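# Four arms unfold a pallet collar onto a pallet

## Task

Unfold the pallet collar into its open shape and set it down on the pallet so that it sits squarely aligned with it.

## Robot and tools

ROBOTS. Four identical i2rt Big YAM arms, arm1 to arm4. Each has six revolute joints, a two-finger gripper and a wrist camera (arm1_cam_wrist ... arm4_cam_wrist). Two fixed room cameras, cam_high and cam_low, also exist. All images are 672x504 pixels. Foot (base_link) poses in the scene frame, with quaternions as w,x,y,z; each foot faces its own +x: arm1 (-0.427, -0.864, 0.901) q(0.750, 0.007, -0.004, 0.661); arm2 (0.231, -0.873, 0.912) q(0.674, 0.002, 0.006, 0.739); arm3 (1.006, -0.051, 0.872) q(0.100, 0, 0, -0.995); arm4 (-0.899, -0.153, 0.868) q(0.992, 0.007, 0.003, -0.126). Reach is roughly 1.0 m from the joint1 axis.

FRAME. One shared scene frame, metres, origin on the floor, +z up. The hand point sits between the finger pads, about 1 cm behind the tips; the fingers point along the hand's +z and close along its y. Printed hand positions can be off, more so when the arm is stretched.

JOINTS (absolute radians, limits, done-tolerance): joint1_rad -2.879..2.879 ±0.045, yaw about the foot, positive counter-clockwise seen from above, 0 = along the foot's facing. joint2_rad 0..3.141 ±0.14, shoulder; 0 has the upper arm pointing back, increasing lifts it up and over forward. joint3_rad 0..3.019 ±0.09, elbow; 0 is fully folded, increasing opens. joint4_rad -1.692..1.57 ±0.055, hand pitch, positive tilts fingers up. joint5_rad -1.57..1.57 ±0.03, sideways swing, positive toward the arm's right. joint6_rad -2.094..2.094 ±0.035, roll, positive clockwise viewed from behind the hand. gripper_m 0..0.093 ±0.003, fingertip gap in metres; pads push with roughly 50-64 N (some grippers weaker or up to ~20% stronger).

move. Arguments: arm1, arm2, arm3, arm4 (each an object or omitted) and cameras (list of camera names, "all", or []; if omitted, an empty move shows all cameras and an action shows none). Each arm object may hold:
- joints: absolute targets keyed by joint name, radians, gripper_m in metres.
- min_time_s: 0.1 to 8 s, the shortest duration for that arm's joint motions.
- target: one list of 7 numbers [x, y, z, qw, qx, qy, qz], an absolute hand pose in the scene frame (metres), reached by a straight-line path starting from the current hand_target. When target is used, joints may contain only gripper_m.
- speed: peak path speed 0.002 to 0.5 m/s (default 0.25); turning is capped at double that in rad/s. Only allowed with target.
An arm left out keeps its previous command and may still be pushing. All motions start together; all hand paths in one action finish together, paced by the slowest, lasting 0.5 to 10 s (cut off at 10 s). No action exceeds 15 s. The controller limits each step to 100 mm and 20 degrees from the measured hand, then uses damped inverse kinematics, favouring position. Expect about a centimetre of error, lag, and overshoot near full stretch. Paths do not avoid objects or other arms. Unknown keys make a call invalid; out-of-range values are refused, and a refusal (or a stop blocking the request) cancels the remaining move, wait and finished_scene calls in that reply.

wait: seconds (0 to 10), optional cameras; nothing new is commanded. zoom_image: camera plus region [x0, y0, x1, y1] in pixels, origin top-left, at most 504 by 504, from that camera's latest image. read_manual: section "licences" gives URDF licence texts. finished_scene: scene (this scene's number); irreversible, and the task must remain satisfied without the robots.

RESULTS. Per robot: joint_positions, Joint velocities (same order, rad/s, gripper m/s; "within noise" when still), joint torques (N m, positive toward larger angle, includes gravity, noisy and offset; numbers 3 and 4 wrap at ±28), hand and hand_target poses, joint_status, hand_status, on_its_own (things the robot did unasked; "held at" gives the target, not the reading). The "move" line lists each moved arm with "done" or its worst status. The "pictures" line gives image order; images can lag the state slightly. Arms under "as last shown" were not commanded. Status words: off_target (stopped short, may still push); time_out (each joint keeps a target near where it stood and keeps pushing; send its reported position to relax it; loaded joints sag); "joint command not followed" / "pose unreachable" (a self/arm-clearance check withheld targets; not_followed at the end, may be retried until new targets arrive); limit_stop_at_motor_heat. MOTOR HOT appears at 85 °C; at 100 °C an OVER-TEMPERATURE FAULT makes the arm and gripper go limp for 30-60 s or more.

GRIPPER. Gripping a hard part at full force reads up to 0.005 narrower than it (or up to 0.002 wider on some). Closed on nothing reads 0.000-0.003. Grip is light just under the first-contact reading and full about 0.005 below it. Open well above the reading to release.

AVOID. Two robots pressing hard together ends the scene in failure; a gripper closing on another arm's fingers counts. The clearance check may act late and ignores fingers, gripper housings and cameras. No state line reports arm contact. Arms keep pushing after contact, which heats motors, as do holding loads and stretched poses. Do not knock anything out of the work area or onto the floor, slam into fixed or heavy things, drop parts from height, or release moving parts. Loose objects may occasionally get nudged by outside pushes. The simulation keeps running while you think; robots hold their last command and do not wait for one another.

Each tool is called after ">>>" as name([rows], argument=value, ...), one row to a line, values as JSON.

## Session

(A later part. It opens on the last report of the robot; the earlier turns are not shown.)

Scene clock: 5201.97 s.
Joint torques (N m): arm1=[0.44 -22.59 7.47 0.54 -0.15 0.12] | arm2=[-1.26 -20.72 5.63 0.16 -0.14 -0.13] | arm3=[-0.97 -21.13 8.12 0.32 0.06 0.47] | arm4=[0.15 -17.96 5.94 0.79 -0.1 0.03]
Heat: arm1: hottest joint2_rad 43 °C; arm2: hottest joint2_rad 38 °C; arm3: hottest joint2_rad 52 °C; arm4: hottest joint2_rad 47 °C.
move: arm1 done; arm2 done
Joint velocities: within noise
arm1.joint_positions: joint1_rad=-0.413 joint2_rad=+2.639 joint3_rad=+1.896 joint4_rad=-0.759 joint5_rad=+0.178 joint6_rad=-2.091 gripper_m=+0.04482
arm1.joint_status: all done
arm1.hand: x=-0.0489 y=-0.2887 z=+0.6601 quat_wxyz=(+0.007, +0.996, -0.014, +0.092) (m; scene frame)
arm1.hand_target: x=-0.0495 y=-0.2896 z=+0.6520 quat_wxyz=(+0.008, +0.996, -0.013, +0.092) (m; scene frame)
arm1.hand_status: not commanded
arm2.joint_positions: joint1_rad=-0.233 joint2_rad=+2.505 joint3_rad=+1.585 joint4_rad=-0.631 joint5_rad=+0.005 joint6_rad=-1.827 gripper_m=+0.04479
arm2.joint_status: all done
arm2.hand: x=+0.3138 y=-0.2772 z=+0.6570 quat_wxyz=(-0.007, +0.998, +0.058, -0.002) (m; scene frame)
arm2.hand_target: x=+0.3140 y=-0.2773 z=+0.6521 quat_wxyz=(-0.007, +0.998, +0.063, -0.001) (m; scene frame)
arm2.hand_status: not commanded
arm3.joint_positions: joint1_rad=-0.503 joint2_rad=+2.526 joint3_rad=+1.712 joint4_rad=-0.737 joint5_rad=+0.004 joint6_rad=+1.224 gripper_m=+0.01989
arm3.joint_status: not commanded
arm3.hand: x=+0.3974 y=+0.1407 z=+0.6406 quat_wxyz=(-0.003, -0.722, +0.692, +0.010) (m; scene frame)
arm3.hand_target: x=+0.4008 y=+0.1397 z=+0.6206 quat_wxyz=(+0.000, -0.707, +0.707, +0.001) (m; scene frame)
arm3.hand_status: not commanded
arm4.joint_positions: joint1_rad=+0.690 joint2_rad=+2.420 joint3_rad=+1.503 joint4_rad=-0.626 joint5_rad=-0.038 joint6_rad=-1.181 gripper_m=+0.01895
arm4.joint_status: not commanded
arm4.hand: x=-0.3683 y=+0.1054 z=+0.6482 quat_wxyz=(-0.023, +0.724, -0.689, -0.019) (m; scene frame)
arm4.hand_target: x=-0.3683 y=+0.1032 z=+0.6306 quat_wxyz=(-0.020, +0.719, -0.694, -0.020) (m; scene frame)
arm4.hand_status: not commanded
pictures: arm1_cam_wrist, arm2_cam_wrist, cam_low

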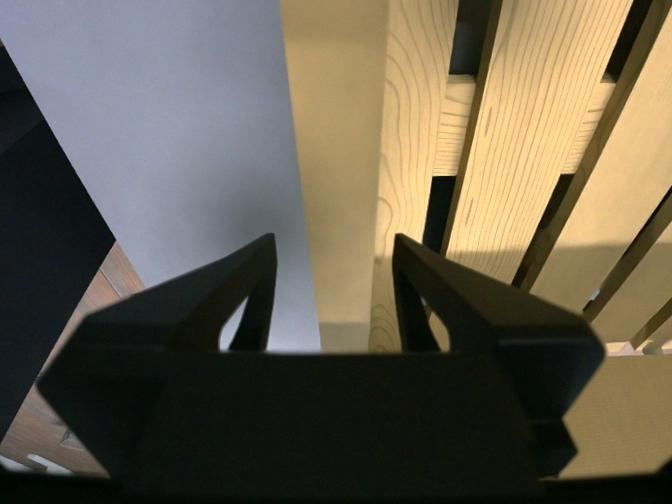

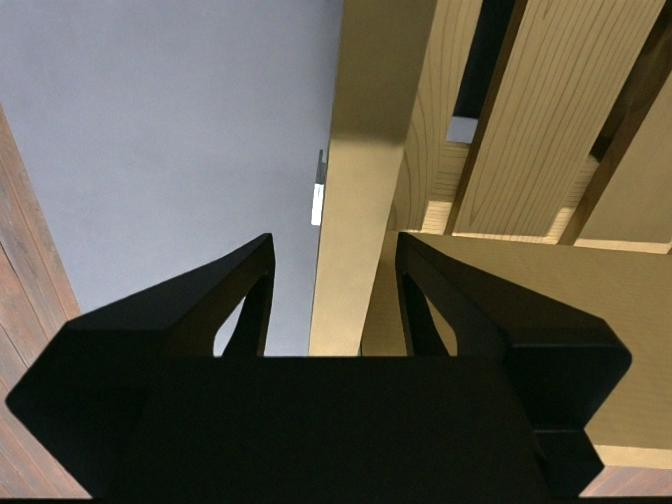

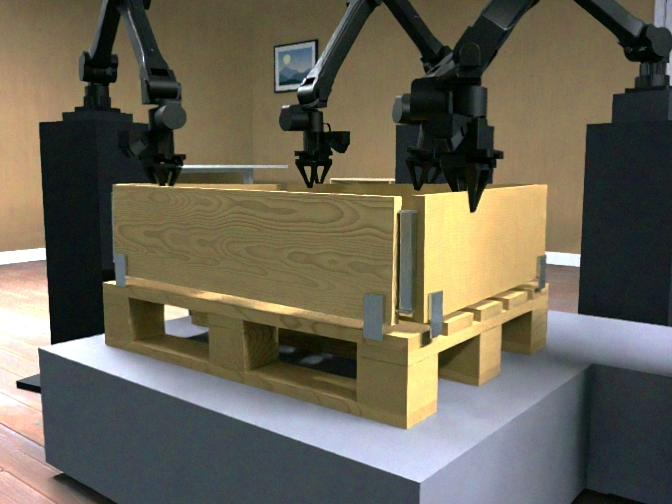

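>>> move(arm1={"target": [-0.05, -0.290, 0.76, 0.005, 0.9958, 0.03, 0.08], "speed": 0.2}, arm2={"target": [0.314, -0.278, 0.76, 0, 0.998, 0.063, 0], "speed": 0.2}, cameras=[])

>>> move(arm1={"target": [-0.25, -0.48, 0.72, -0.0, 0.7071, 0.7071, 0.0], "speed": 0.3}, arm2={"target": [0.35, -0.48, 0.72, -0.0, 0.7071, 0.7071, 0.0], "speed": 0.3}, cameras=["arm1_cam_wrist", "arm2_cam_wrist"])

Scene clock: 5230.17 s.
Joint torques (N m): arm1=[0.56 -23.41 7.27 -0.09 -0.26 0.12] | arm2=[-0.67 -23.06 5.56 -0.58 -0.11 -0.1] | arm3=[-0.97 -20.72 8.17 0.32 0.02 0.46] | arm4=[0.15 -17.79 5.96 0.76 -0.13 0.03]
Heat: arm1: hottest joint2_rad 41 °C; arm2: hottest joint2_rad 41 °C; arm3: hottest joint2_rad 54 °C; arm4: hottest joint2_rad 47 °C.
move: arm1 off_target; arm2 done
Joint velocities: within noise
arm1.joint_positions: joint1_rad=-0.413 joint2_rad=+2.455 joint3_rad=+1.855 joint4_rad=-0.897 joint5_rad=+0.174 joint6_rad=-2.091 gripper_m=+0.04493
arm1.joint_status: not commanded
arm1.hand: x=-0.0456 y=-0.2843 z=+0.7674 quat_wxyz=(+0.004, +0.996, -0.014, +0.092) (m; scene frame)
arm1.hand_target: x=-0.0502 y=-0.2897 z=+0.7602 quat_wxyz=(+0.013, +0.996, -0.012, +0.086) (m; scene frame)
arm1.hand_status: off_target (0.010 m and 5.2 deg from the pose sent, 0.100 m and 5.2 deg at the start; a joint's target at an end of its range on 42 of 42 steps)
arm2.joint_positions: joint1_rad=-0.233 joint2_rad=+2.323 joint3_rad=+1.541 joint4_rad=-0.785 joint5_rad=+0.009 joint6_rad=-1.827 gripper_m=+0.04492
arm2.joint_status: not commanded
arm2.hand: x=+0.3155 y=-0.2780 z=+0.7509 quat_wxyz=(+0.002, +0.998, +0.058, -0.001) (m; scene frame)
arm2.hand_target: x=+0.3139 y=-0.2780 z=+0.7598 quat_wxyz=(+0.000, +0.998, +0.063, +0.000) (m; scene frame)
arm2.hand_status: done (0.009 m and 0.7 deg from the pose sent, 0.103 m and 1.0 deg at the start)
arm3: as last shown
arm3.hand: x=+0.3975 y=+0.1407 z=+0.6406 quat_wxyz=(-0.003, -0.722, +0.692, +0.010) (m; scene frame)
arm4.joint_positions: joint1_rad=+0.690 joint2_rad=+2.420 joint3_rad=+1.503 joint4_rad=-0.626 joint5_rad=-0.037 joint6_rad=-1.181 gripper_m=+0.01895
arm4.joint_status: not commanded
arm4.hand: x=-0.3683 y=+0.1054 z=+0.6482 quat_wxyz=(-0.023, +0.724, -0.690, -0.019) (m; scene frame)
arm4.hand_target: x=-0.3682 y=+0.1031 z=+0.6306 quat_wxyz=(-0.020, +0.719, -0.694, -0.020) (m; scene frame)
arm4.hand_status: not commanded
pictures: none
No camera images: "cameras" was empty.

Scene clock: 5234.63 s.
Joint torques (N m): arm1=[1.26 -15.74 2.99 -0.68 0.24 0.08] | arm2=[-0.32 -15.03 2.82 -1.05 0.21 -0.18] | arm3=[-0.91 -21.01 8.14 0.18 0.01 0.49] | arm4=[0.21 -18.02 5.96 0.8 -0.12 0.04]
Heat: arm1: hottest joint2_rad 42 °C; arm2: hottest joint2_rad 41 °C; arm3: hottest joint2_rad 55 °C; arm4: hottest joint2_rad 47 °C.
move: arm1 off_target; arm2 off_target
Joint velocities: within noise
arm1.joint_positions: joint1_rad=-0.082 joint2_rad=+2.301 joint3_rad=+1.179 joint4_rad=-0.797 joint5_rad=+0.610 joint6_rad=-2.091 gripper_m=+0.04493
arm1.joint_status: not commanded
arm1.hand: x=-0.2430 y=-0.4742 z=+0.7267 quat_wxyz=(+0.252, +0.922, +0.196, +0.218) (m; scene frame)
arm1.hand_target: x=-0.2505 y=-0.4800 z=+0.7202 quat_wxyz=(+0.262, +0.917, +0.208, +0.216) (m; scene frame)
arm1.hand_status: off_target (0.011 m and 75.5 deg from the pose sent, 0.287 m and 92.1 deg at the start; pose on its path clipped on 115 of 134 steps; a joint's target at an end of its range on 134 of 134 steps)
arm2.joint_positions: joint1_rad=-0.181 joint2_rad=+2.247 joint3_rad=+1.083 joint4_rad=-0.653 joint5_rad=+0.543 joint6_rad=-2.082 gripper_m=+0.04492
arm2.joint_status: not commanded
arm2.hand: x=+0.3550 y=-0.4745 z=+0.7246 quat_wxyz=(+0.193, +0.929, +0.235, +0.213) (m; scene frame)
arm2.hand_target: x=+0.3496 y=-0.4800 z=+0.7201 quat_wxyz=(+0.202, +0.923, +0.248, +0.212) (m; scene frame)
arm2.hand_status: off_target (0.009 m and 69.3 deg from the pose sent, 0.207 m and 83.4 deg at the start; pose on its path clipped on 101 of 134 steps; a joint's target at an end of its range on 119 of 134 steps)
arm3, arm4: as last shown
pictures: arm1_cam_wrist, arm2_cam_wrist

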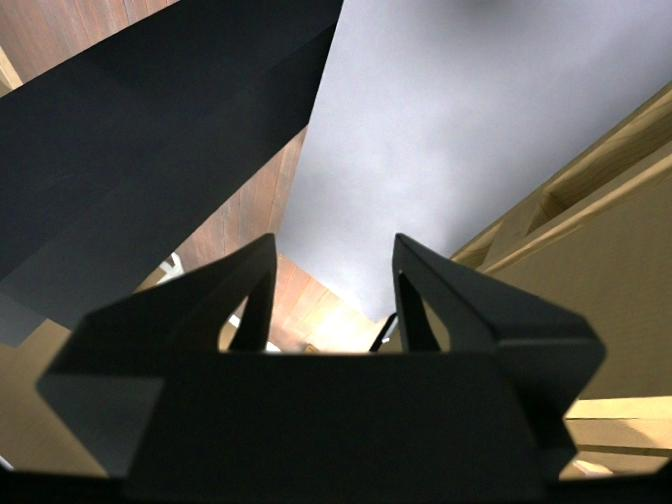

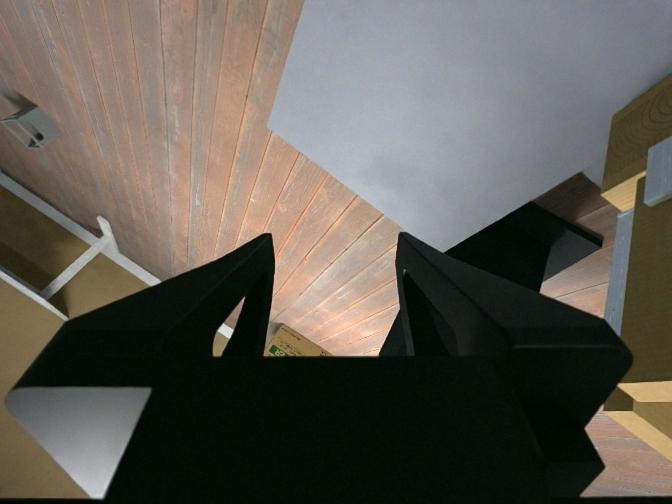

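>>> move(arm1={"joints": {"joint1_rad": -0.134, "joint2_rad": 2.62, "joint3_rad": 0.806, "joint4_rad": 0.68, "joint5_rad": 0.0, "joint6_rad": 0.0}, "min_time_s": 2.5}, arm2={"joints": {"joint1_rad": -0.40, "joint2_rad": 2.62, "joint3_rad": 0.806, "joint4_rad": 0.68, "joint5_rad": 0.0, "joint6_rad": 0.0}, "min_time_s": 2.5}, cameras=["arm1_cam_wrist", "arm2_cam_wrist"])

Scene clock: 5293.60 s.
Joint torques (N m): arm1=[-0.73 -12.92 -1.84 1.51 -0.3 0.23] | arm2=[-1.96 -13.27 -1.77 1.58 -0.19 0.07] | arm3=[-1.08 -20.66 8.17 0.27 0.04 0.45] | arm4=[0.21 -17.79 5.96 0.75 -0.11 0.02]
Heat: arm1: hottest joint2_rad 41 °C; arm2: hottest joint2_rad 38 °C; arm3: hottest joint2_rad 55 °C; arm4: hottest joint2_rad 48 °C.
move: arm1 done; arm2 done
Joint velocities: within noise
arm1.joint_positions: joint1_rad=-0.119 joint2_rad=+2.600 joint3_rad=+0.814 joint4_rad=+0.667 joint5_rad=+0.002 joint6_rad=-0.012 gripper_m=+0.04494
arm1.joint_status: all done
arm1.hand: x=-0.3277 y=-0.4627 z=+0.5789 quat_wxyz=(-0.182, +0.602, -0.764, -0.143) (m; scene frame)
arm1.hand_target: x=-0.3251 y=-0.4750 z=+0.5723 quat_wxyz=(-0.176, +0.593, -0.773, -0.139) (m; scene frame)
arm1.hand_status: not commanded
arm2.joint_positions: joint1_rad=-0.389 joint2_rad=+2.607 joint3_rad=+0.817 joint4_rad=+0.665 joint5_rad=+0.002 joint6_rad=-0.011 gripper_m=+0.04493
arm2.joint_status: all done
arm2.hand: x=+0.3466 y=-0.4861 z=+0.5770 quat_wxyz=(-0.173, +0.584, -0.782, -0.131) (m; scene frame)
arm2.hand_target: x=+0.3476 y=-0.4962 z=+0.5734 quat_wxyz=(-0.169, +0.576, -0.789, -0.129) (m; scene frame)
arm2.hand_status: not commanded
arm3, arm4: as last shown
pictures: arm1_cam_wrist, arm2_cam_wrist

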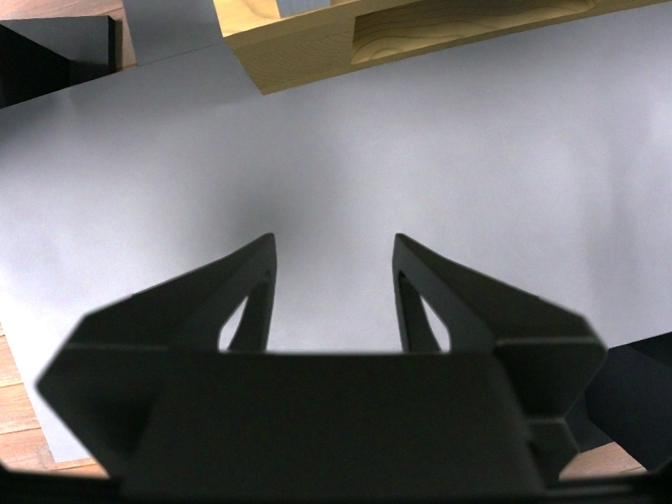

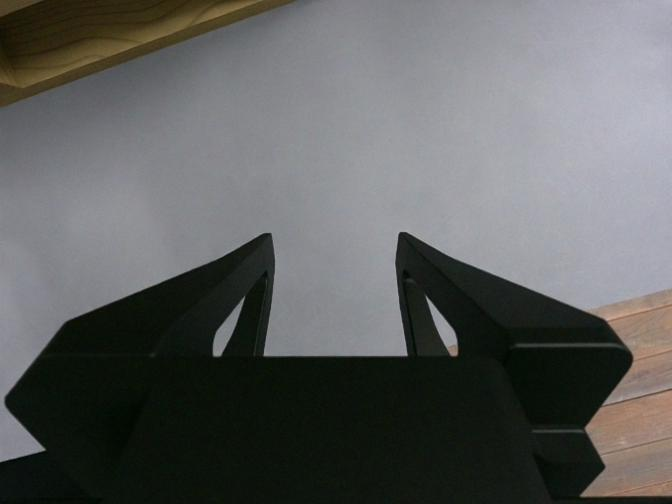

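>>> move(arm1={"target": [-0.30, -0.41, 0.69, 0.0, 0.0, 1.0, 0.0], "speed": 0.3}, arm2={"target": [0.36, -0.40, 0.69, 0.0, 0.0, 1.0, 0.0], "speed": 0.3}, cameras=["arm1_cam_wrist", "arm2_cam_wrist"])

Scene clock: 5362.07 s.
Joint torques (N m): arm1=[-0.67 -17.9 5.78 -0.25 -0.19 0.23] | arm2=[-1.08 -20.54 5.89 -0.53 -0.07 0.08] | arm3=[-0.91 -21.07 8.06 0.23 0.03 0.46] | arm4=[0.26 -17.79 5.98 0.77 -0.12 0.02]
Heat: arm1: hottest joint2_rad 40 °C; arm2: hottest joint2_rad 36 °C; arm3: hottest joint2_rad 55 °C; arm4: hottest joint2_rad 49 °C.
move: arm1 off_target; arm2 off_target
Joint velocities: within noise
arm1.joint_positions: joint1_rad=-0.132 joint2_rad=+2.276 joint3_rad=+1.086 joint4_rad=-0.426 joint5_rad=+0.010 joint6_rad=+1.287 gripper_m=+0.04494
arm1.joint_status: not commanded
arm1.hand: x=-0.3104 y=-0.4261 z=+0.6809 quat_wxyz=(+0.003, +0.013, -1.000, +0.015) (m; scene frame)
arm1.hand_target: x=-0.3000 y=-0.4104 z=+0.6902 quat_wxyz=(+0.000, +0.000, -1.000, +0.000) (m; scene frame)
arm1.hand_status: off_target (0.021 m and 2.3 deg from the pose sent, 0.126 m and 80.3 deg at the start)
arm2.joint_positions: joint1_rad=-0.358 joint2_rad=+2.312 joint3_rad=+1.140 joint4_rad=-0.441 joint5_rad=+0.010 joint6_rad=+1.293 gripper_m=+0.04493
arm2.joint_status: not commanded
arm2.hand: x=+0.3525 y=-0.4256 z=+0.6722 quat_wxyz=(+0.007, +0.006, -1.000, +0.025) (m; scene frame)
arm2.hand_target: x=+0.3598 y=-0.4004 z=+0.6904 quat_wxyz=(+0.000, +0.000, -1.000, +0.000) (m; scene frame)
arm2.hand_status: off_target (0.032 m and 3.0 deg from the pose sent, 0.143 m and 77.1 deg at the start)
arm3, arm4: as last shown
pictures: arm1_cam_wrist, arm2_cam_wrist

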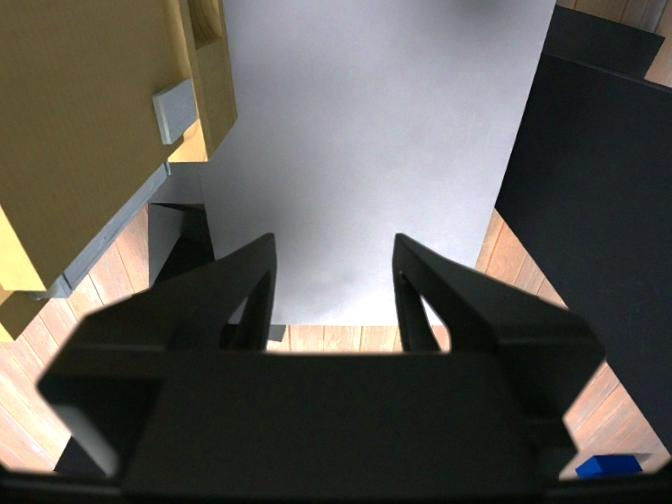

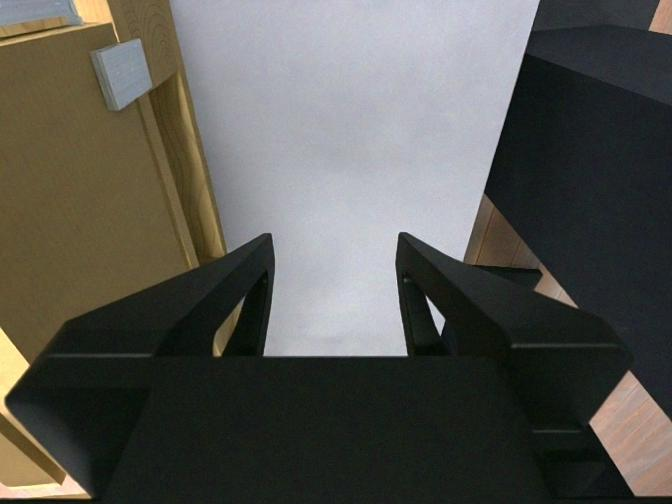

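Excellent views. Zoom in on each.

>>> zoom_image(camera="arm1_cam_wrist", region=[100, 50, 250, 200])

>>> zoom_image(camera="arm2_cam_wrist", region=[60, 0, 220, 150])

>>> zoom_image(camera="arm2_cam_wrist", region=[0, 0, 100, 80])

Scaled by 3.360 from the camera's 672x504 image, which has a finer 960x720 frame.

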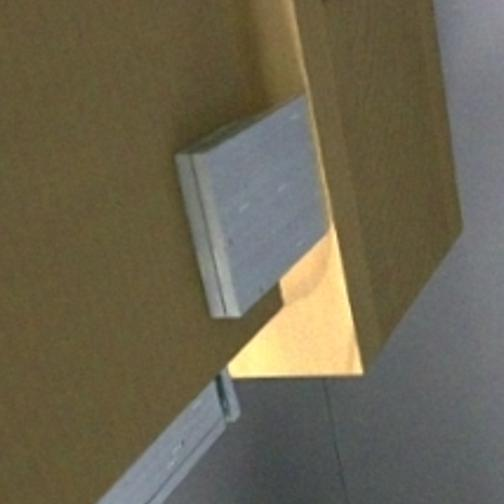

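Scaled by 3.150 from the camera's 672x504 image, which has a finer 960x720 frame.

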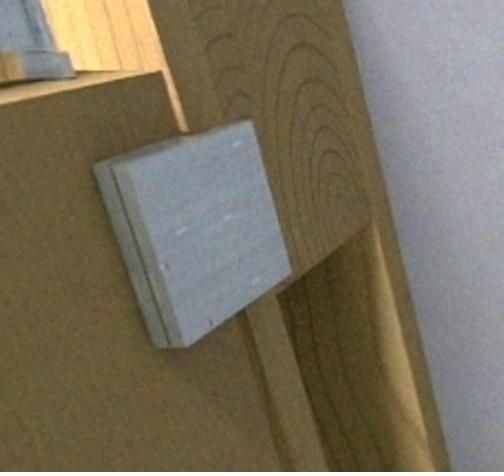

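Scaled by 5.040 from the camera's 672x504 image, which has a finer 960x720 frame.

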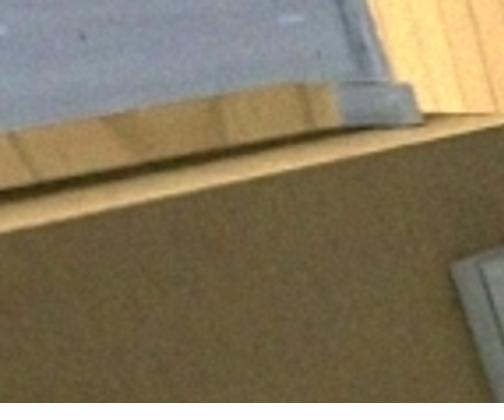

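>>> move(arm2={"target": [0.50, -0.345, 0.72, 0.0, 0.3827, 0.9239, 0.0], "speed": 0.25}, cameras=["arm2_cam_wrist"])

>>> zoom_image(camera="arm2_cam_wrist", region=[150, 50, 450, 250])

Scene clock: 5425.80 s.
Joint torques (N m): arm1=[-0.62 -17.9 5.76 -0.25 -0.19 0.24] | arm2=[-1.38 -19.31 9.32 -0.58 -0.04 0.09] | arm3=[-1.44 -20.78 8.05 0.34 0.02 0.45] | arm4=[0.26 -17.85 6 0.73 -0.12 0.01]
Heat: arm1: hottest joint2_rad 41 °C; arm2: hottest joint2_rad 38 °C; arm3: hottest joint2_rad 55 °C; arm4: hottest joint2_rad 48 °C.
move: arm2 off_target
Joint velocities: within noise
arm1, arm3, arm4: as last shown
arm1.joint_positions: joint1_rad=-0.132 joint2_rad=+2.276 joint3_rad=+1.086 joint4_rad=-0.427 joint5_rad=+0.010 joint6_rad=+1.287 gripper_m=+0.04494
arm1.hand: x=-0.3105 y=-0.4262 z=+0.6809 quat_wxyz=(+0.003, +0.013, -1.000, +0.015) (m; scene frame)
arm2.joint_positions: joint1_rad=-0.556 joint2_rad=+2.343 joint3_rad=+1.468 joint4_rad=-0.703 joint5_rad=+0.008 joint6_rad=+1.874 gripper_m=+0.04493
arm2.joint_status: not commanded
arm2.hand: x=+0.4888 y=-0.3576 z=+0.7196 quat_wxyz=(+0.001, -0.374, -0.927, +0.009) (m; scene frame)
arm2.hand_target: x=+0.4997 y=-0.3455 z=+0.7203 quat_wxyz=(+0.000, -0.383, -0.924, +0.000) (m; scene frame)
arm2.hand_status: off_target (0.017 m and 1.5 deg from the pose sent, 0.175 m and 45.8 deg at the start)
pictures: arm2_cam_wrist

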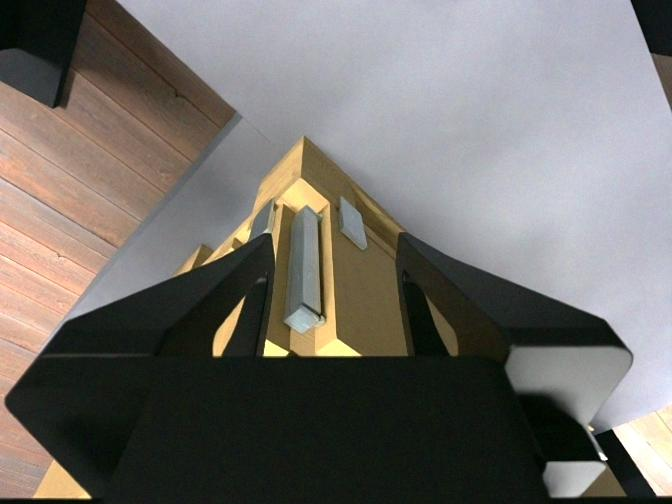

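Scaled by 1.680 from the camera's 672x504 image, which has a finer 960x720 frame.

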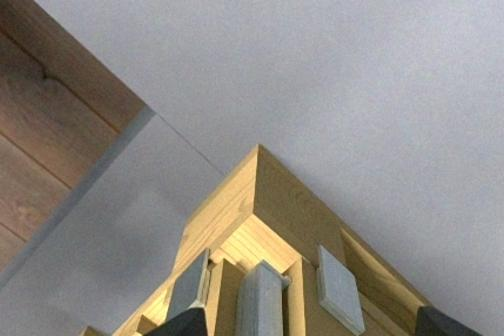

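>>> zoom_image(camera="arm2_cam_wrist", region=[220, 120, 400, 260])

Scaled by 2.800 from the camera's 672x504 image, which has a finer 960x720 frame.

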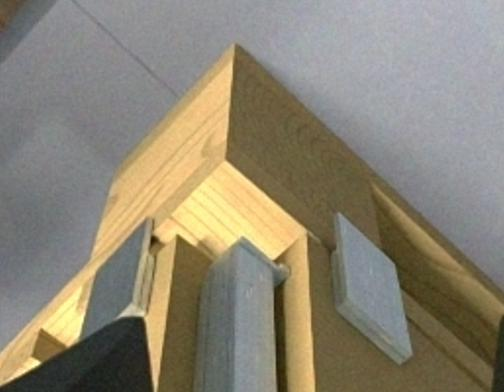

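>>> zoom_image(camera="arm2_cam_wrist", region=[240, 170, 310, 240])

>>> zoom_image(camera="arm2_cam_wrist", region=[310, 170, 390, 250])

Scaled by 7.200 from the camera's 672x504 image, which has a finer 960x720 frame.

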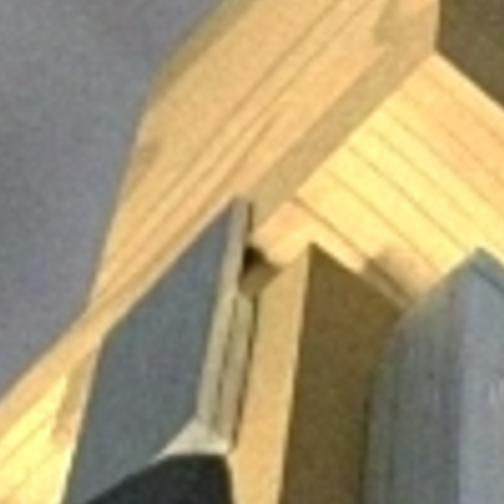

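Scaled by 6.300 from the camera's 672x504 image, which has a finer 960x720 frame.

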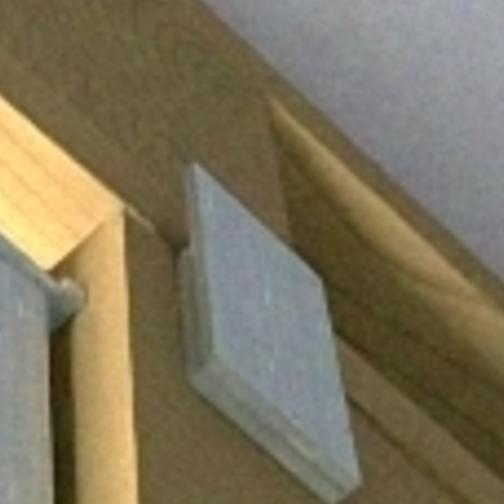

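>>> move(arm3={"target": [0.4008, 0.166, 0.640, 0, 0.7071, -0.7071, 0], "speed": 0.04}, arm4={"target": [-0.3660, 0.074, 0.652, -0.02, 0.7193, -0.6947, -0.02], "speed": 0.04}, cameras=["arm1_cam_wrist", "arm2_cam_wrist", "cam_low"])

>>> zoom_image(camera="arm1_cam_wrist", region=[100, 50, 250, 200])

>>> zoom_image(camera="arm2_cam_wrist", region=[220, 120, 400, 260])

>>> zoom_image(camera="cam_low", region=[95, 240, 155, 300])

>>> zoom_image(camera="cam_low", region=[350, 280, 450, 360])

Scene clock: 5468.80 s.
Joint torques (N m): arm1=[-0.62 -17.85 5.76 -0.25 -0.19 0.24] | arm2=[-1.61 -19.43 9.42 -0.62 -0.03 0.08] | arm3=[-3.37 -23.12 8.66 -0.64 0.23 0.2] | arm4=[-2.78 -22.07 3.28 -0.18 0.13 -0.44]
Heat: arm1: hottest joint2_rad 41 °C; arm2: hottest joint2_rad 41 °C; arm3: hottest joint2_rad 55 °C; arm4: hottest joint2_rad 48 °C.
move: arm3 off_target; arm4 off_target
Joint velocities: within noise
arm1, arm2: as last shown
arm2.joint_positions: joint1_rad=-0.556 joint2_rad=+2.343 joint3_rad=+1.468 joint4_rad=-0.704 joint5_rad=+0.008 joint6_rad=+1.875 gripper_m=+0.04493
arm2.hand: x=+0.4887 y=-0.3577 z=+0.7196 quat_wxyz=(+0.001, -0.374, -0.927, +0.009) (m; scene frame)
arm3.joint_positions: joint1_rad=-0.511 joint2_rad=+2.526 joint3_rad=+1.722 joint4_rad=-0.757 joint5_rad=-0.001 joint6_rad=+1.216 gripper_m=+0.01989
arm3.joint_status: not commanded
arm3.hand: x=+0.3983 y=+0.1443 z=+0.6431 quat_wxyz=(-0.003, -0.723, +0.691, +0.004) (m; scene frame)
arm3.hand_target: x=+0.4013 y=+0.1656 z=+0.6402 quat_wxyz=(+0.000, -0.707, +0.707, +0.000) (m; scene frame)
arm3.hand_status: off_target (0.022 m and 2.6 deg from the pose sent, 0.026 m and 2.7 deg at the start)
arm4.joint_positions: joint1_rad=+0.687 joint2_rad=+2.416 joint3_rad=+1.487 joint4_rad=-0.607 joint5_rad=-0.044 joint6_rad=-1.185 gripper_m=+0.01895
arm4.joint_status: not commanded
arm4.hand: x=-0.3703 y=+0.1037 z=+0.6471 quat_wxyz=(-0.028, +0.724, -0.689, -0.021) (m; scene frame)
arm4.hand_target: x=-0.3666 y=+0.0749 z=+0.6514 quat_wxyz=(-0.020, +0.719, -0.695, -0.020) (m; scene frame)
arm4.hand_status: off_target (0.030 m and 1.2 deg from the pose sent, 0.032 m and 0.9 deg at the start)
pictures: arm1_cam_wrist, arm2_cam_wrist, cam_low

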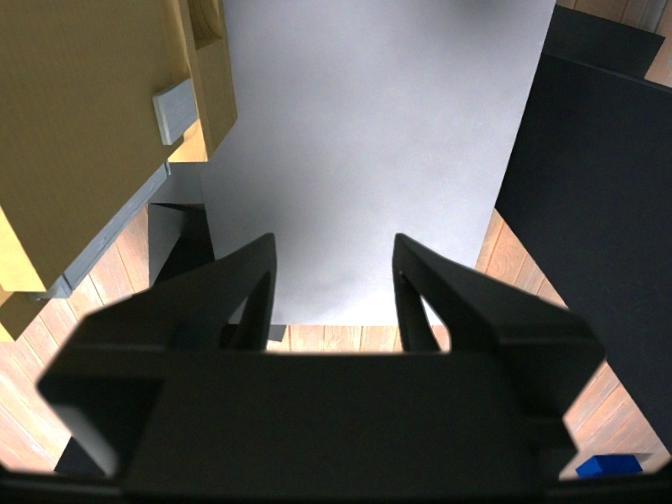

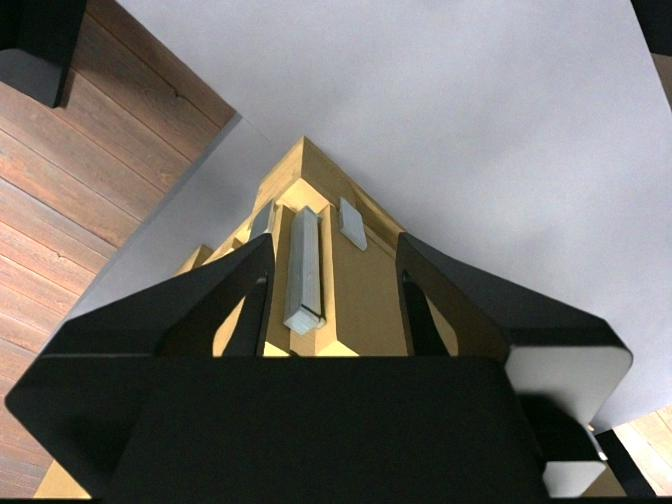

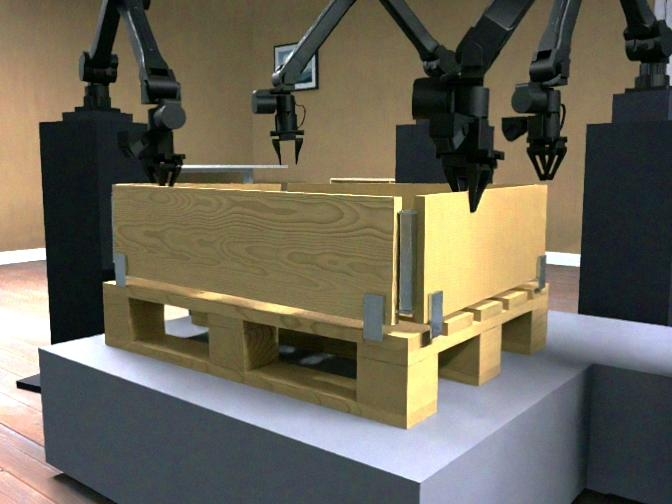

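Scaled by 3.360 from the camera's 672x504 image, which has a finer 960x720 frame.

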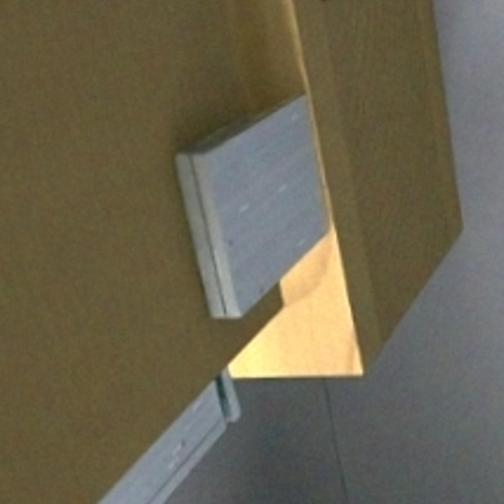

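Scaled by 2.800 from the camera's 672x504 image, which has a finer 960x720 frame.

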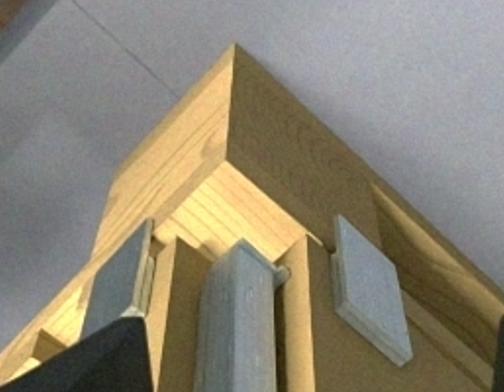

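Scaled by 8.400 from the camera's 672x504 image, which has a finer 960x720 frame.

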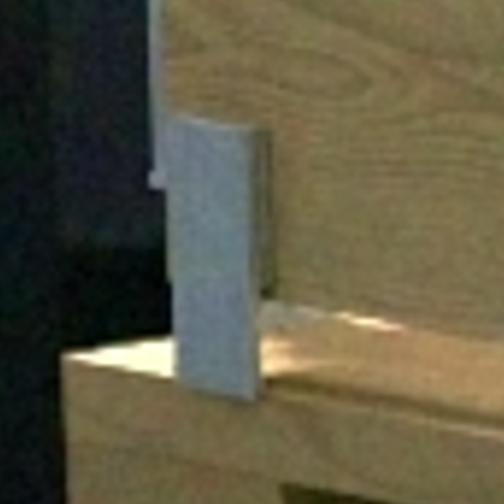

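Scaled by 5.040 from the camera's 672x504 image, which has a finer 960x720 frame.

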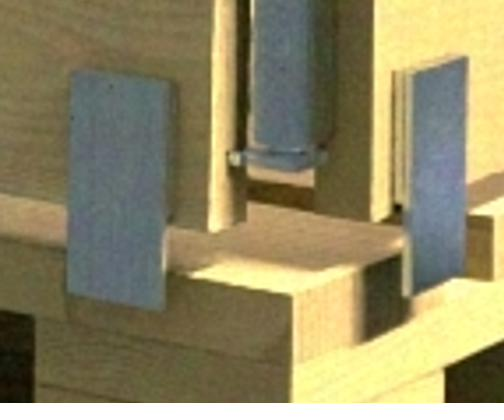

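>>> move(arm3={"target": [0.4008, 0.176, 0.645, 0, 0.7071, -0.7071, 0], "speed": 0.04}, arm4={"target": [-0.3650, 0.055, 0.662, -0.02, 0.7193, -0.6947, -0.02], "speed": 0.04}, cameras=["arm1_cam_wrist", "arm2_cam_wrist", "cam_low"])

>>> zoom_image(camera="arm1_cam_wrist", region=[100, 50, 250, 200])

>>> zoom_image(camera="cam_low", region=[95, 240, 155, 300])

>>> zoom_image(camera="cam_low", region=[350, 280, 450, 360])

Scene clock: 5480.77 s.
Joint torques (N m): arm1=[-0.62 -17.9 5.76 -0.25 -0.19 0.24] | arm2=[-1.79 -19.19 9.28 -0.62 -0.03 0.05] | arm3=[-4.66 -24.41 9.01 -1.05 0.62 0.07] | arm4=[-2.2 -23.94 3.19 -1.07 0.57 -0.38]
Heat: arm1: hottest joint2_rad 41 °C; arm2: hottest joint2_rad 41 °C; arm3: hottest joint2_rad 55 °C; arm4: hottest joint2_rad 49 °C.
move: arm3 off_target; arm4 off_target
Joint velocities: within noise
arm1, arm2: as last shown
arm3.joint_positions: joint1_rad=-0.511 joint2_rad=+2.532 joint3_rad=+1.728 joint4_rad=-0.764 joint5_rad=-0.011 joint6_rad=+1.213 gripper_m=+0.01988
arm3.joint_status: not commanded
arm3.hand: x=+0.3986 y=+0.1429 z=+0.6411 quat_wxyz=(-0.006, -0.723, +0.691, -0.001) (m; scene frame)
arm3.hand_target: x=+0.4018 y=+0.1754 z=+0.6452 quat_wxyz=(+0.000, -0.707, +0.707, +0.000) (m; scene frame)
arm3.hand_status: off_target (0.033 m and 2.7 deg from the pose sent, 0.032 m and 2.6 deg at the start)
arm4.joint_positions: joint1_rad=+0.646 joint2_rad=+2.414 joint3_rad=+1.458 joint4_rad=-0.583 joint5_rad=-0.055 joint6_rad=-1.223 gripper_m=+0.01895
arm4.joint_status: not commanded
arm4.hand: x=-0.3703 y=+0.0799 z=+0.6411 quat_wxyz=(-0.029, +0.723, -0.690, -0.025) (m; scene frame)
arm4.hand_target: x=-0.3652 y=+0.0558 z=+0.6606 quat_wxyz=(-0.020, +0.719, -0.695, -0.020) (m; scene frame)
arm4.hand_status: off_target (0.033 m and 1.4 deg from the pose sent, 0.051 m and 1.2 deg at the start)
pictures: arm1_cam_wrist, arm2_cam_wrist, cam_low

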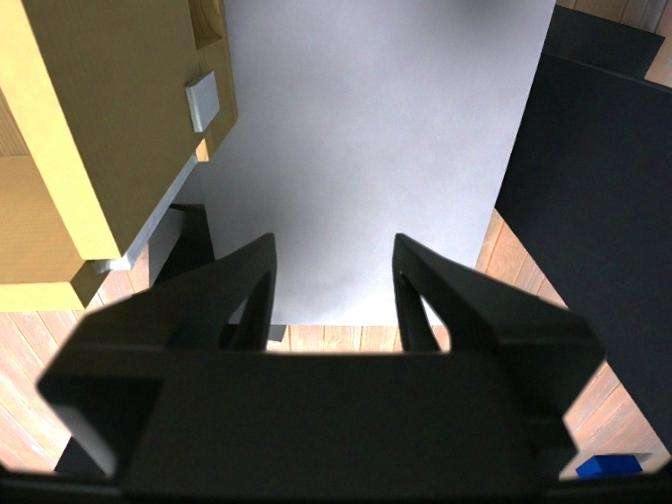

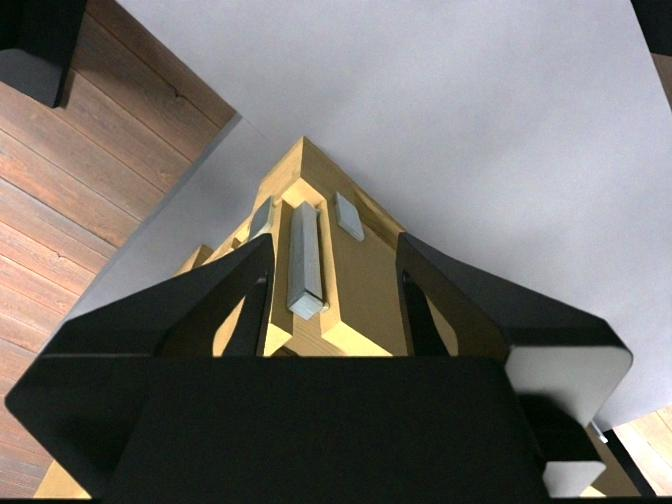

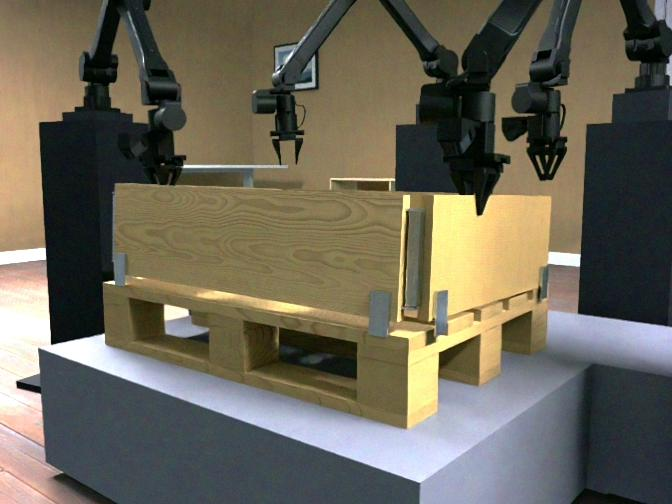

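Scaled by 3.360 from the camera's 672x504 image, which has a finer 960x720 frame.

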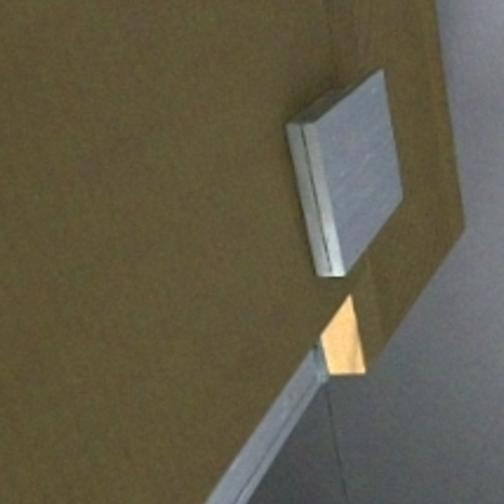

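Scaled by 8.400 from the camera's 672x504 image, which has a finer 960x720 frame.

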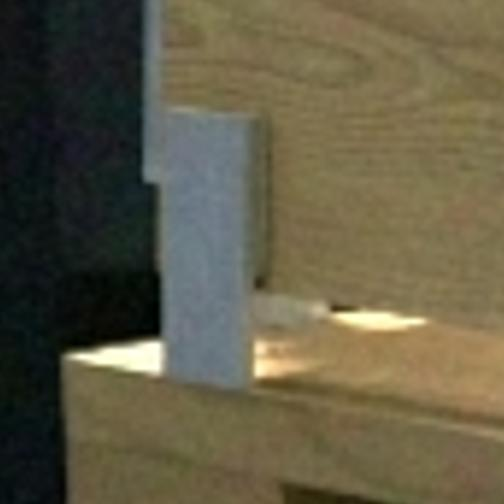

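Scaled by 5.040 from the camera's 672x504 image, which has a finer 960x720 frame.

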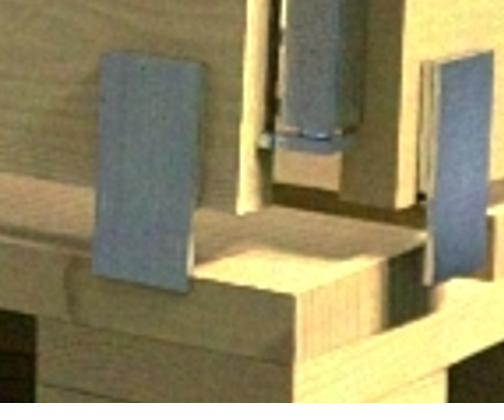

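>>> move(arm3={"target": [0.4008, 0.186, 0.640, 0, 0.7071, -0.7071, 0], "speed": 0.04}, arm4={"target": [-0.3665, 0.0745, 0.642, -0.02, 0.7193, -0.6947, -0.02], "speed": 0.04}, cameras=["arm1_cam_wrist", "arm2_cam_wrist", "cam_low"])

>>> zoom_image(camera="arm2_cam_wrist", region=[220, 120, 400, 260])

>>> zoom_image(camera="cam_low", region=[95, 240, 155, 300])

>>> zoom_image(camera="cam_low", region=[350, 280, 450, 360])

Scene clock: 5518.43 s.
Joint torques (N m): arm1=[-0.67 -17.9 5.76 -0.27 -0.19 0.24] | arm2=[-1.73 -19.55 9.31 -0.55 -0.04 0.08] | arm3=[-5.66 -23.24 9.58 -0.64 0.66 0] | arm4=[-0.15 -20.31 5.57 -0.58 0.34 -0.04]
Heat: arm1: hottest joint2_rad 41 °C; arm2: hottest joint2_rad 41 °C; arm3: hottest joint2_rad 52 °C; arm4: hottest joint2_rad 52 °C.
move: arm3 off_target; arm4 done
Joint velocities: within noise
arm1, arm2: as last shown
arm3.joint_positions: joint1_rad=-0.512 joint2_rad=+2.536 joint3_rad=+1.737 joint4_rad=-0.774 joint5_rad=-0.012 joint6_rad=+1.210 gripper_m=+0.01988
arm3.joint_status: not commanded
arm3.hand: x=+0.3983 y=+0.1436 z=+0.6408 quat_wxyz=(-0.005, -0.724, +0.690, -0.004) (m; scene frame)
arm3.hand_target: x=+0.4026 y=+0.1849 z=+0.6406 quat_wxyz=(+0.000, -0.707, +0.707, +0.000) (m; scene frame)
arm3.hand_status: off_target (0.043 m and 2.9 deg from the pose sent, 0.043 m and 2.7 deg at the start)
arm4.joint_positions: joint1_rad=+0.649 joint2_rad=+2.415 joint3_rad=+1.458 joint4_rad=-0.582 joint5_rad=-0.049 joint6_rad=-1.221 gripper_m=+0.01895
arm4.joint_status: not commanded
arm4.hand: x=-0.3705 y=+0.0808 z=+0.6407 quat_wxyz=(-0.028, +0.724, -0.689, -0.022) (m; scene frame)
arm4.hand_target: x=-0.3665 y=+0.0745 z=+0.6421 quat_wxyz=(-0.020, +0.719, -0.694, -0.020) (m; scene frame)
arm4.hand_status: done (0.008 m and 1.2 deg from the pose sent, 0.007 m and 1.4 deg at the start)
pictures: arm1_cam_wrist, arm2_cam_wrist, cam_low

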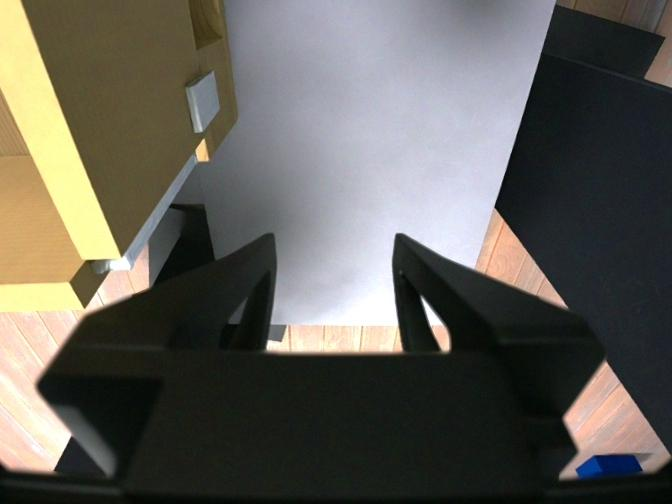

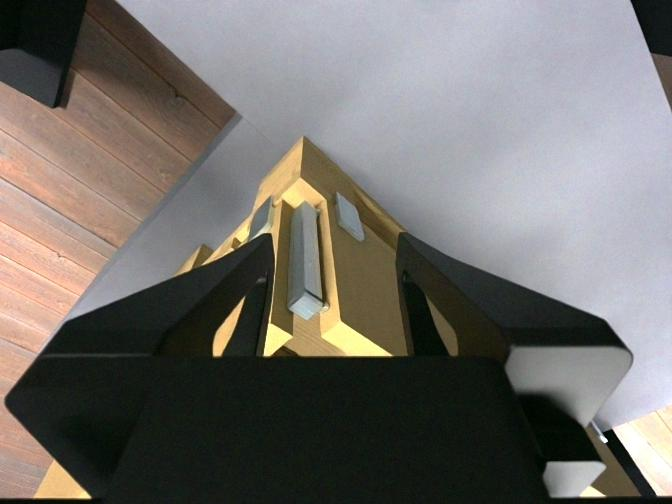

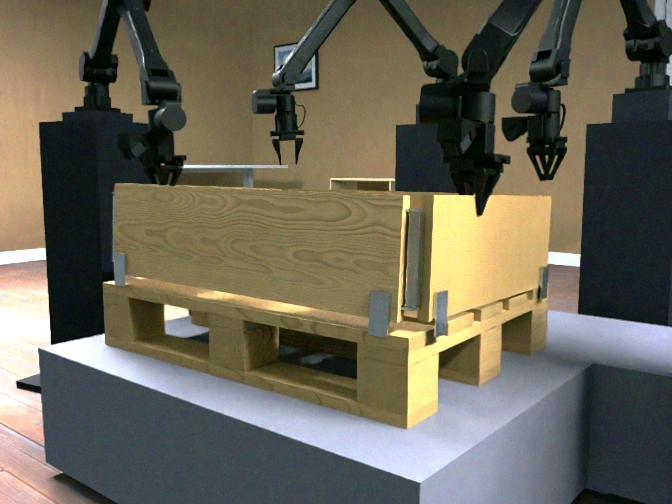

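Scaled by 2.800 from the camera's 672x504 image, which has a finer 960x720 frame.

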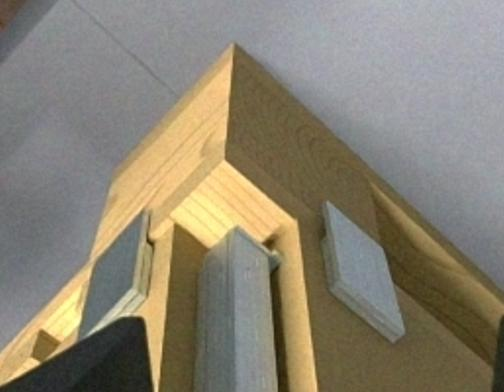

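Scaled by 8.400 from the camera's 672x504 image, which has a finer 960x720 frame.

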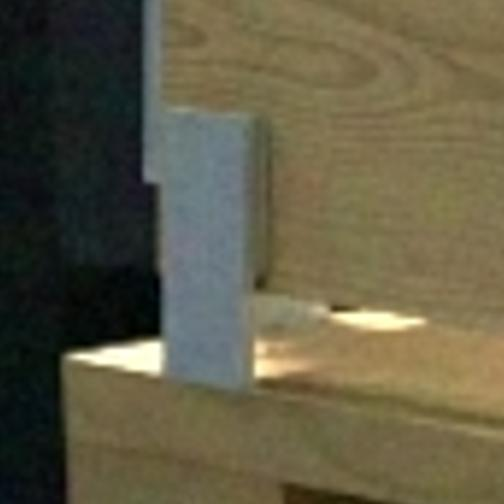

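Scaled by 5.040 from the camera's 672x504 image, which has a finer 960x720 frame.

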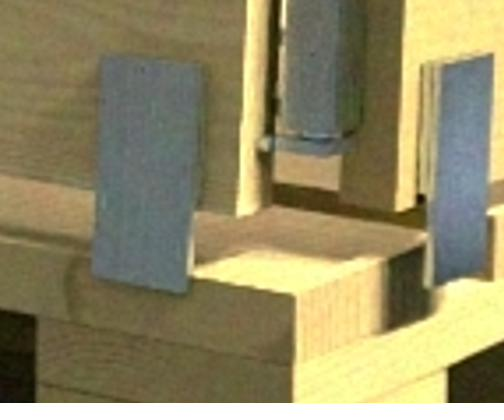

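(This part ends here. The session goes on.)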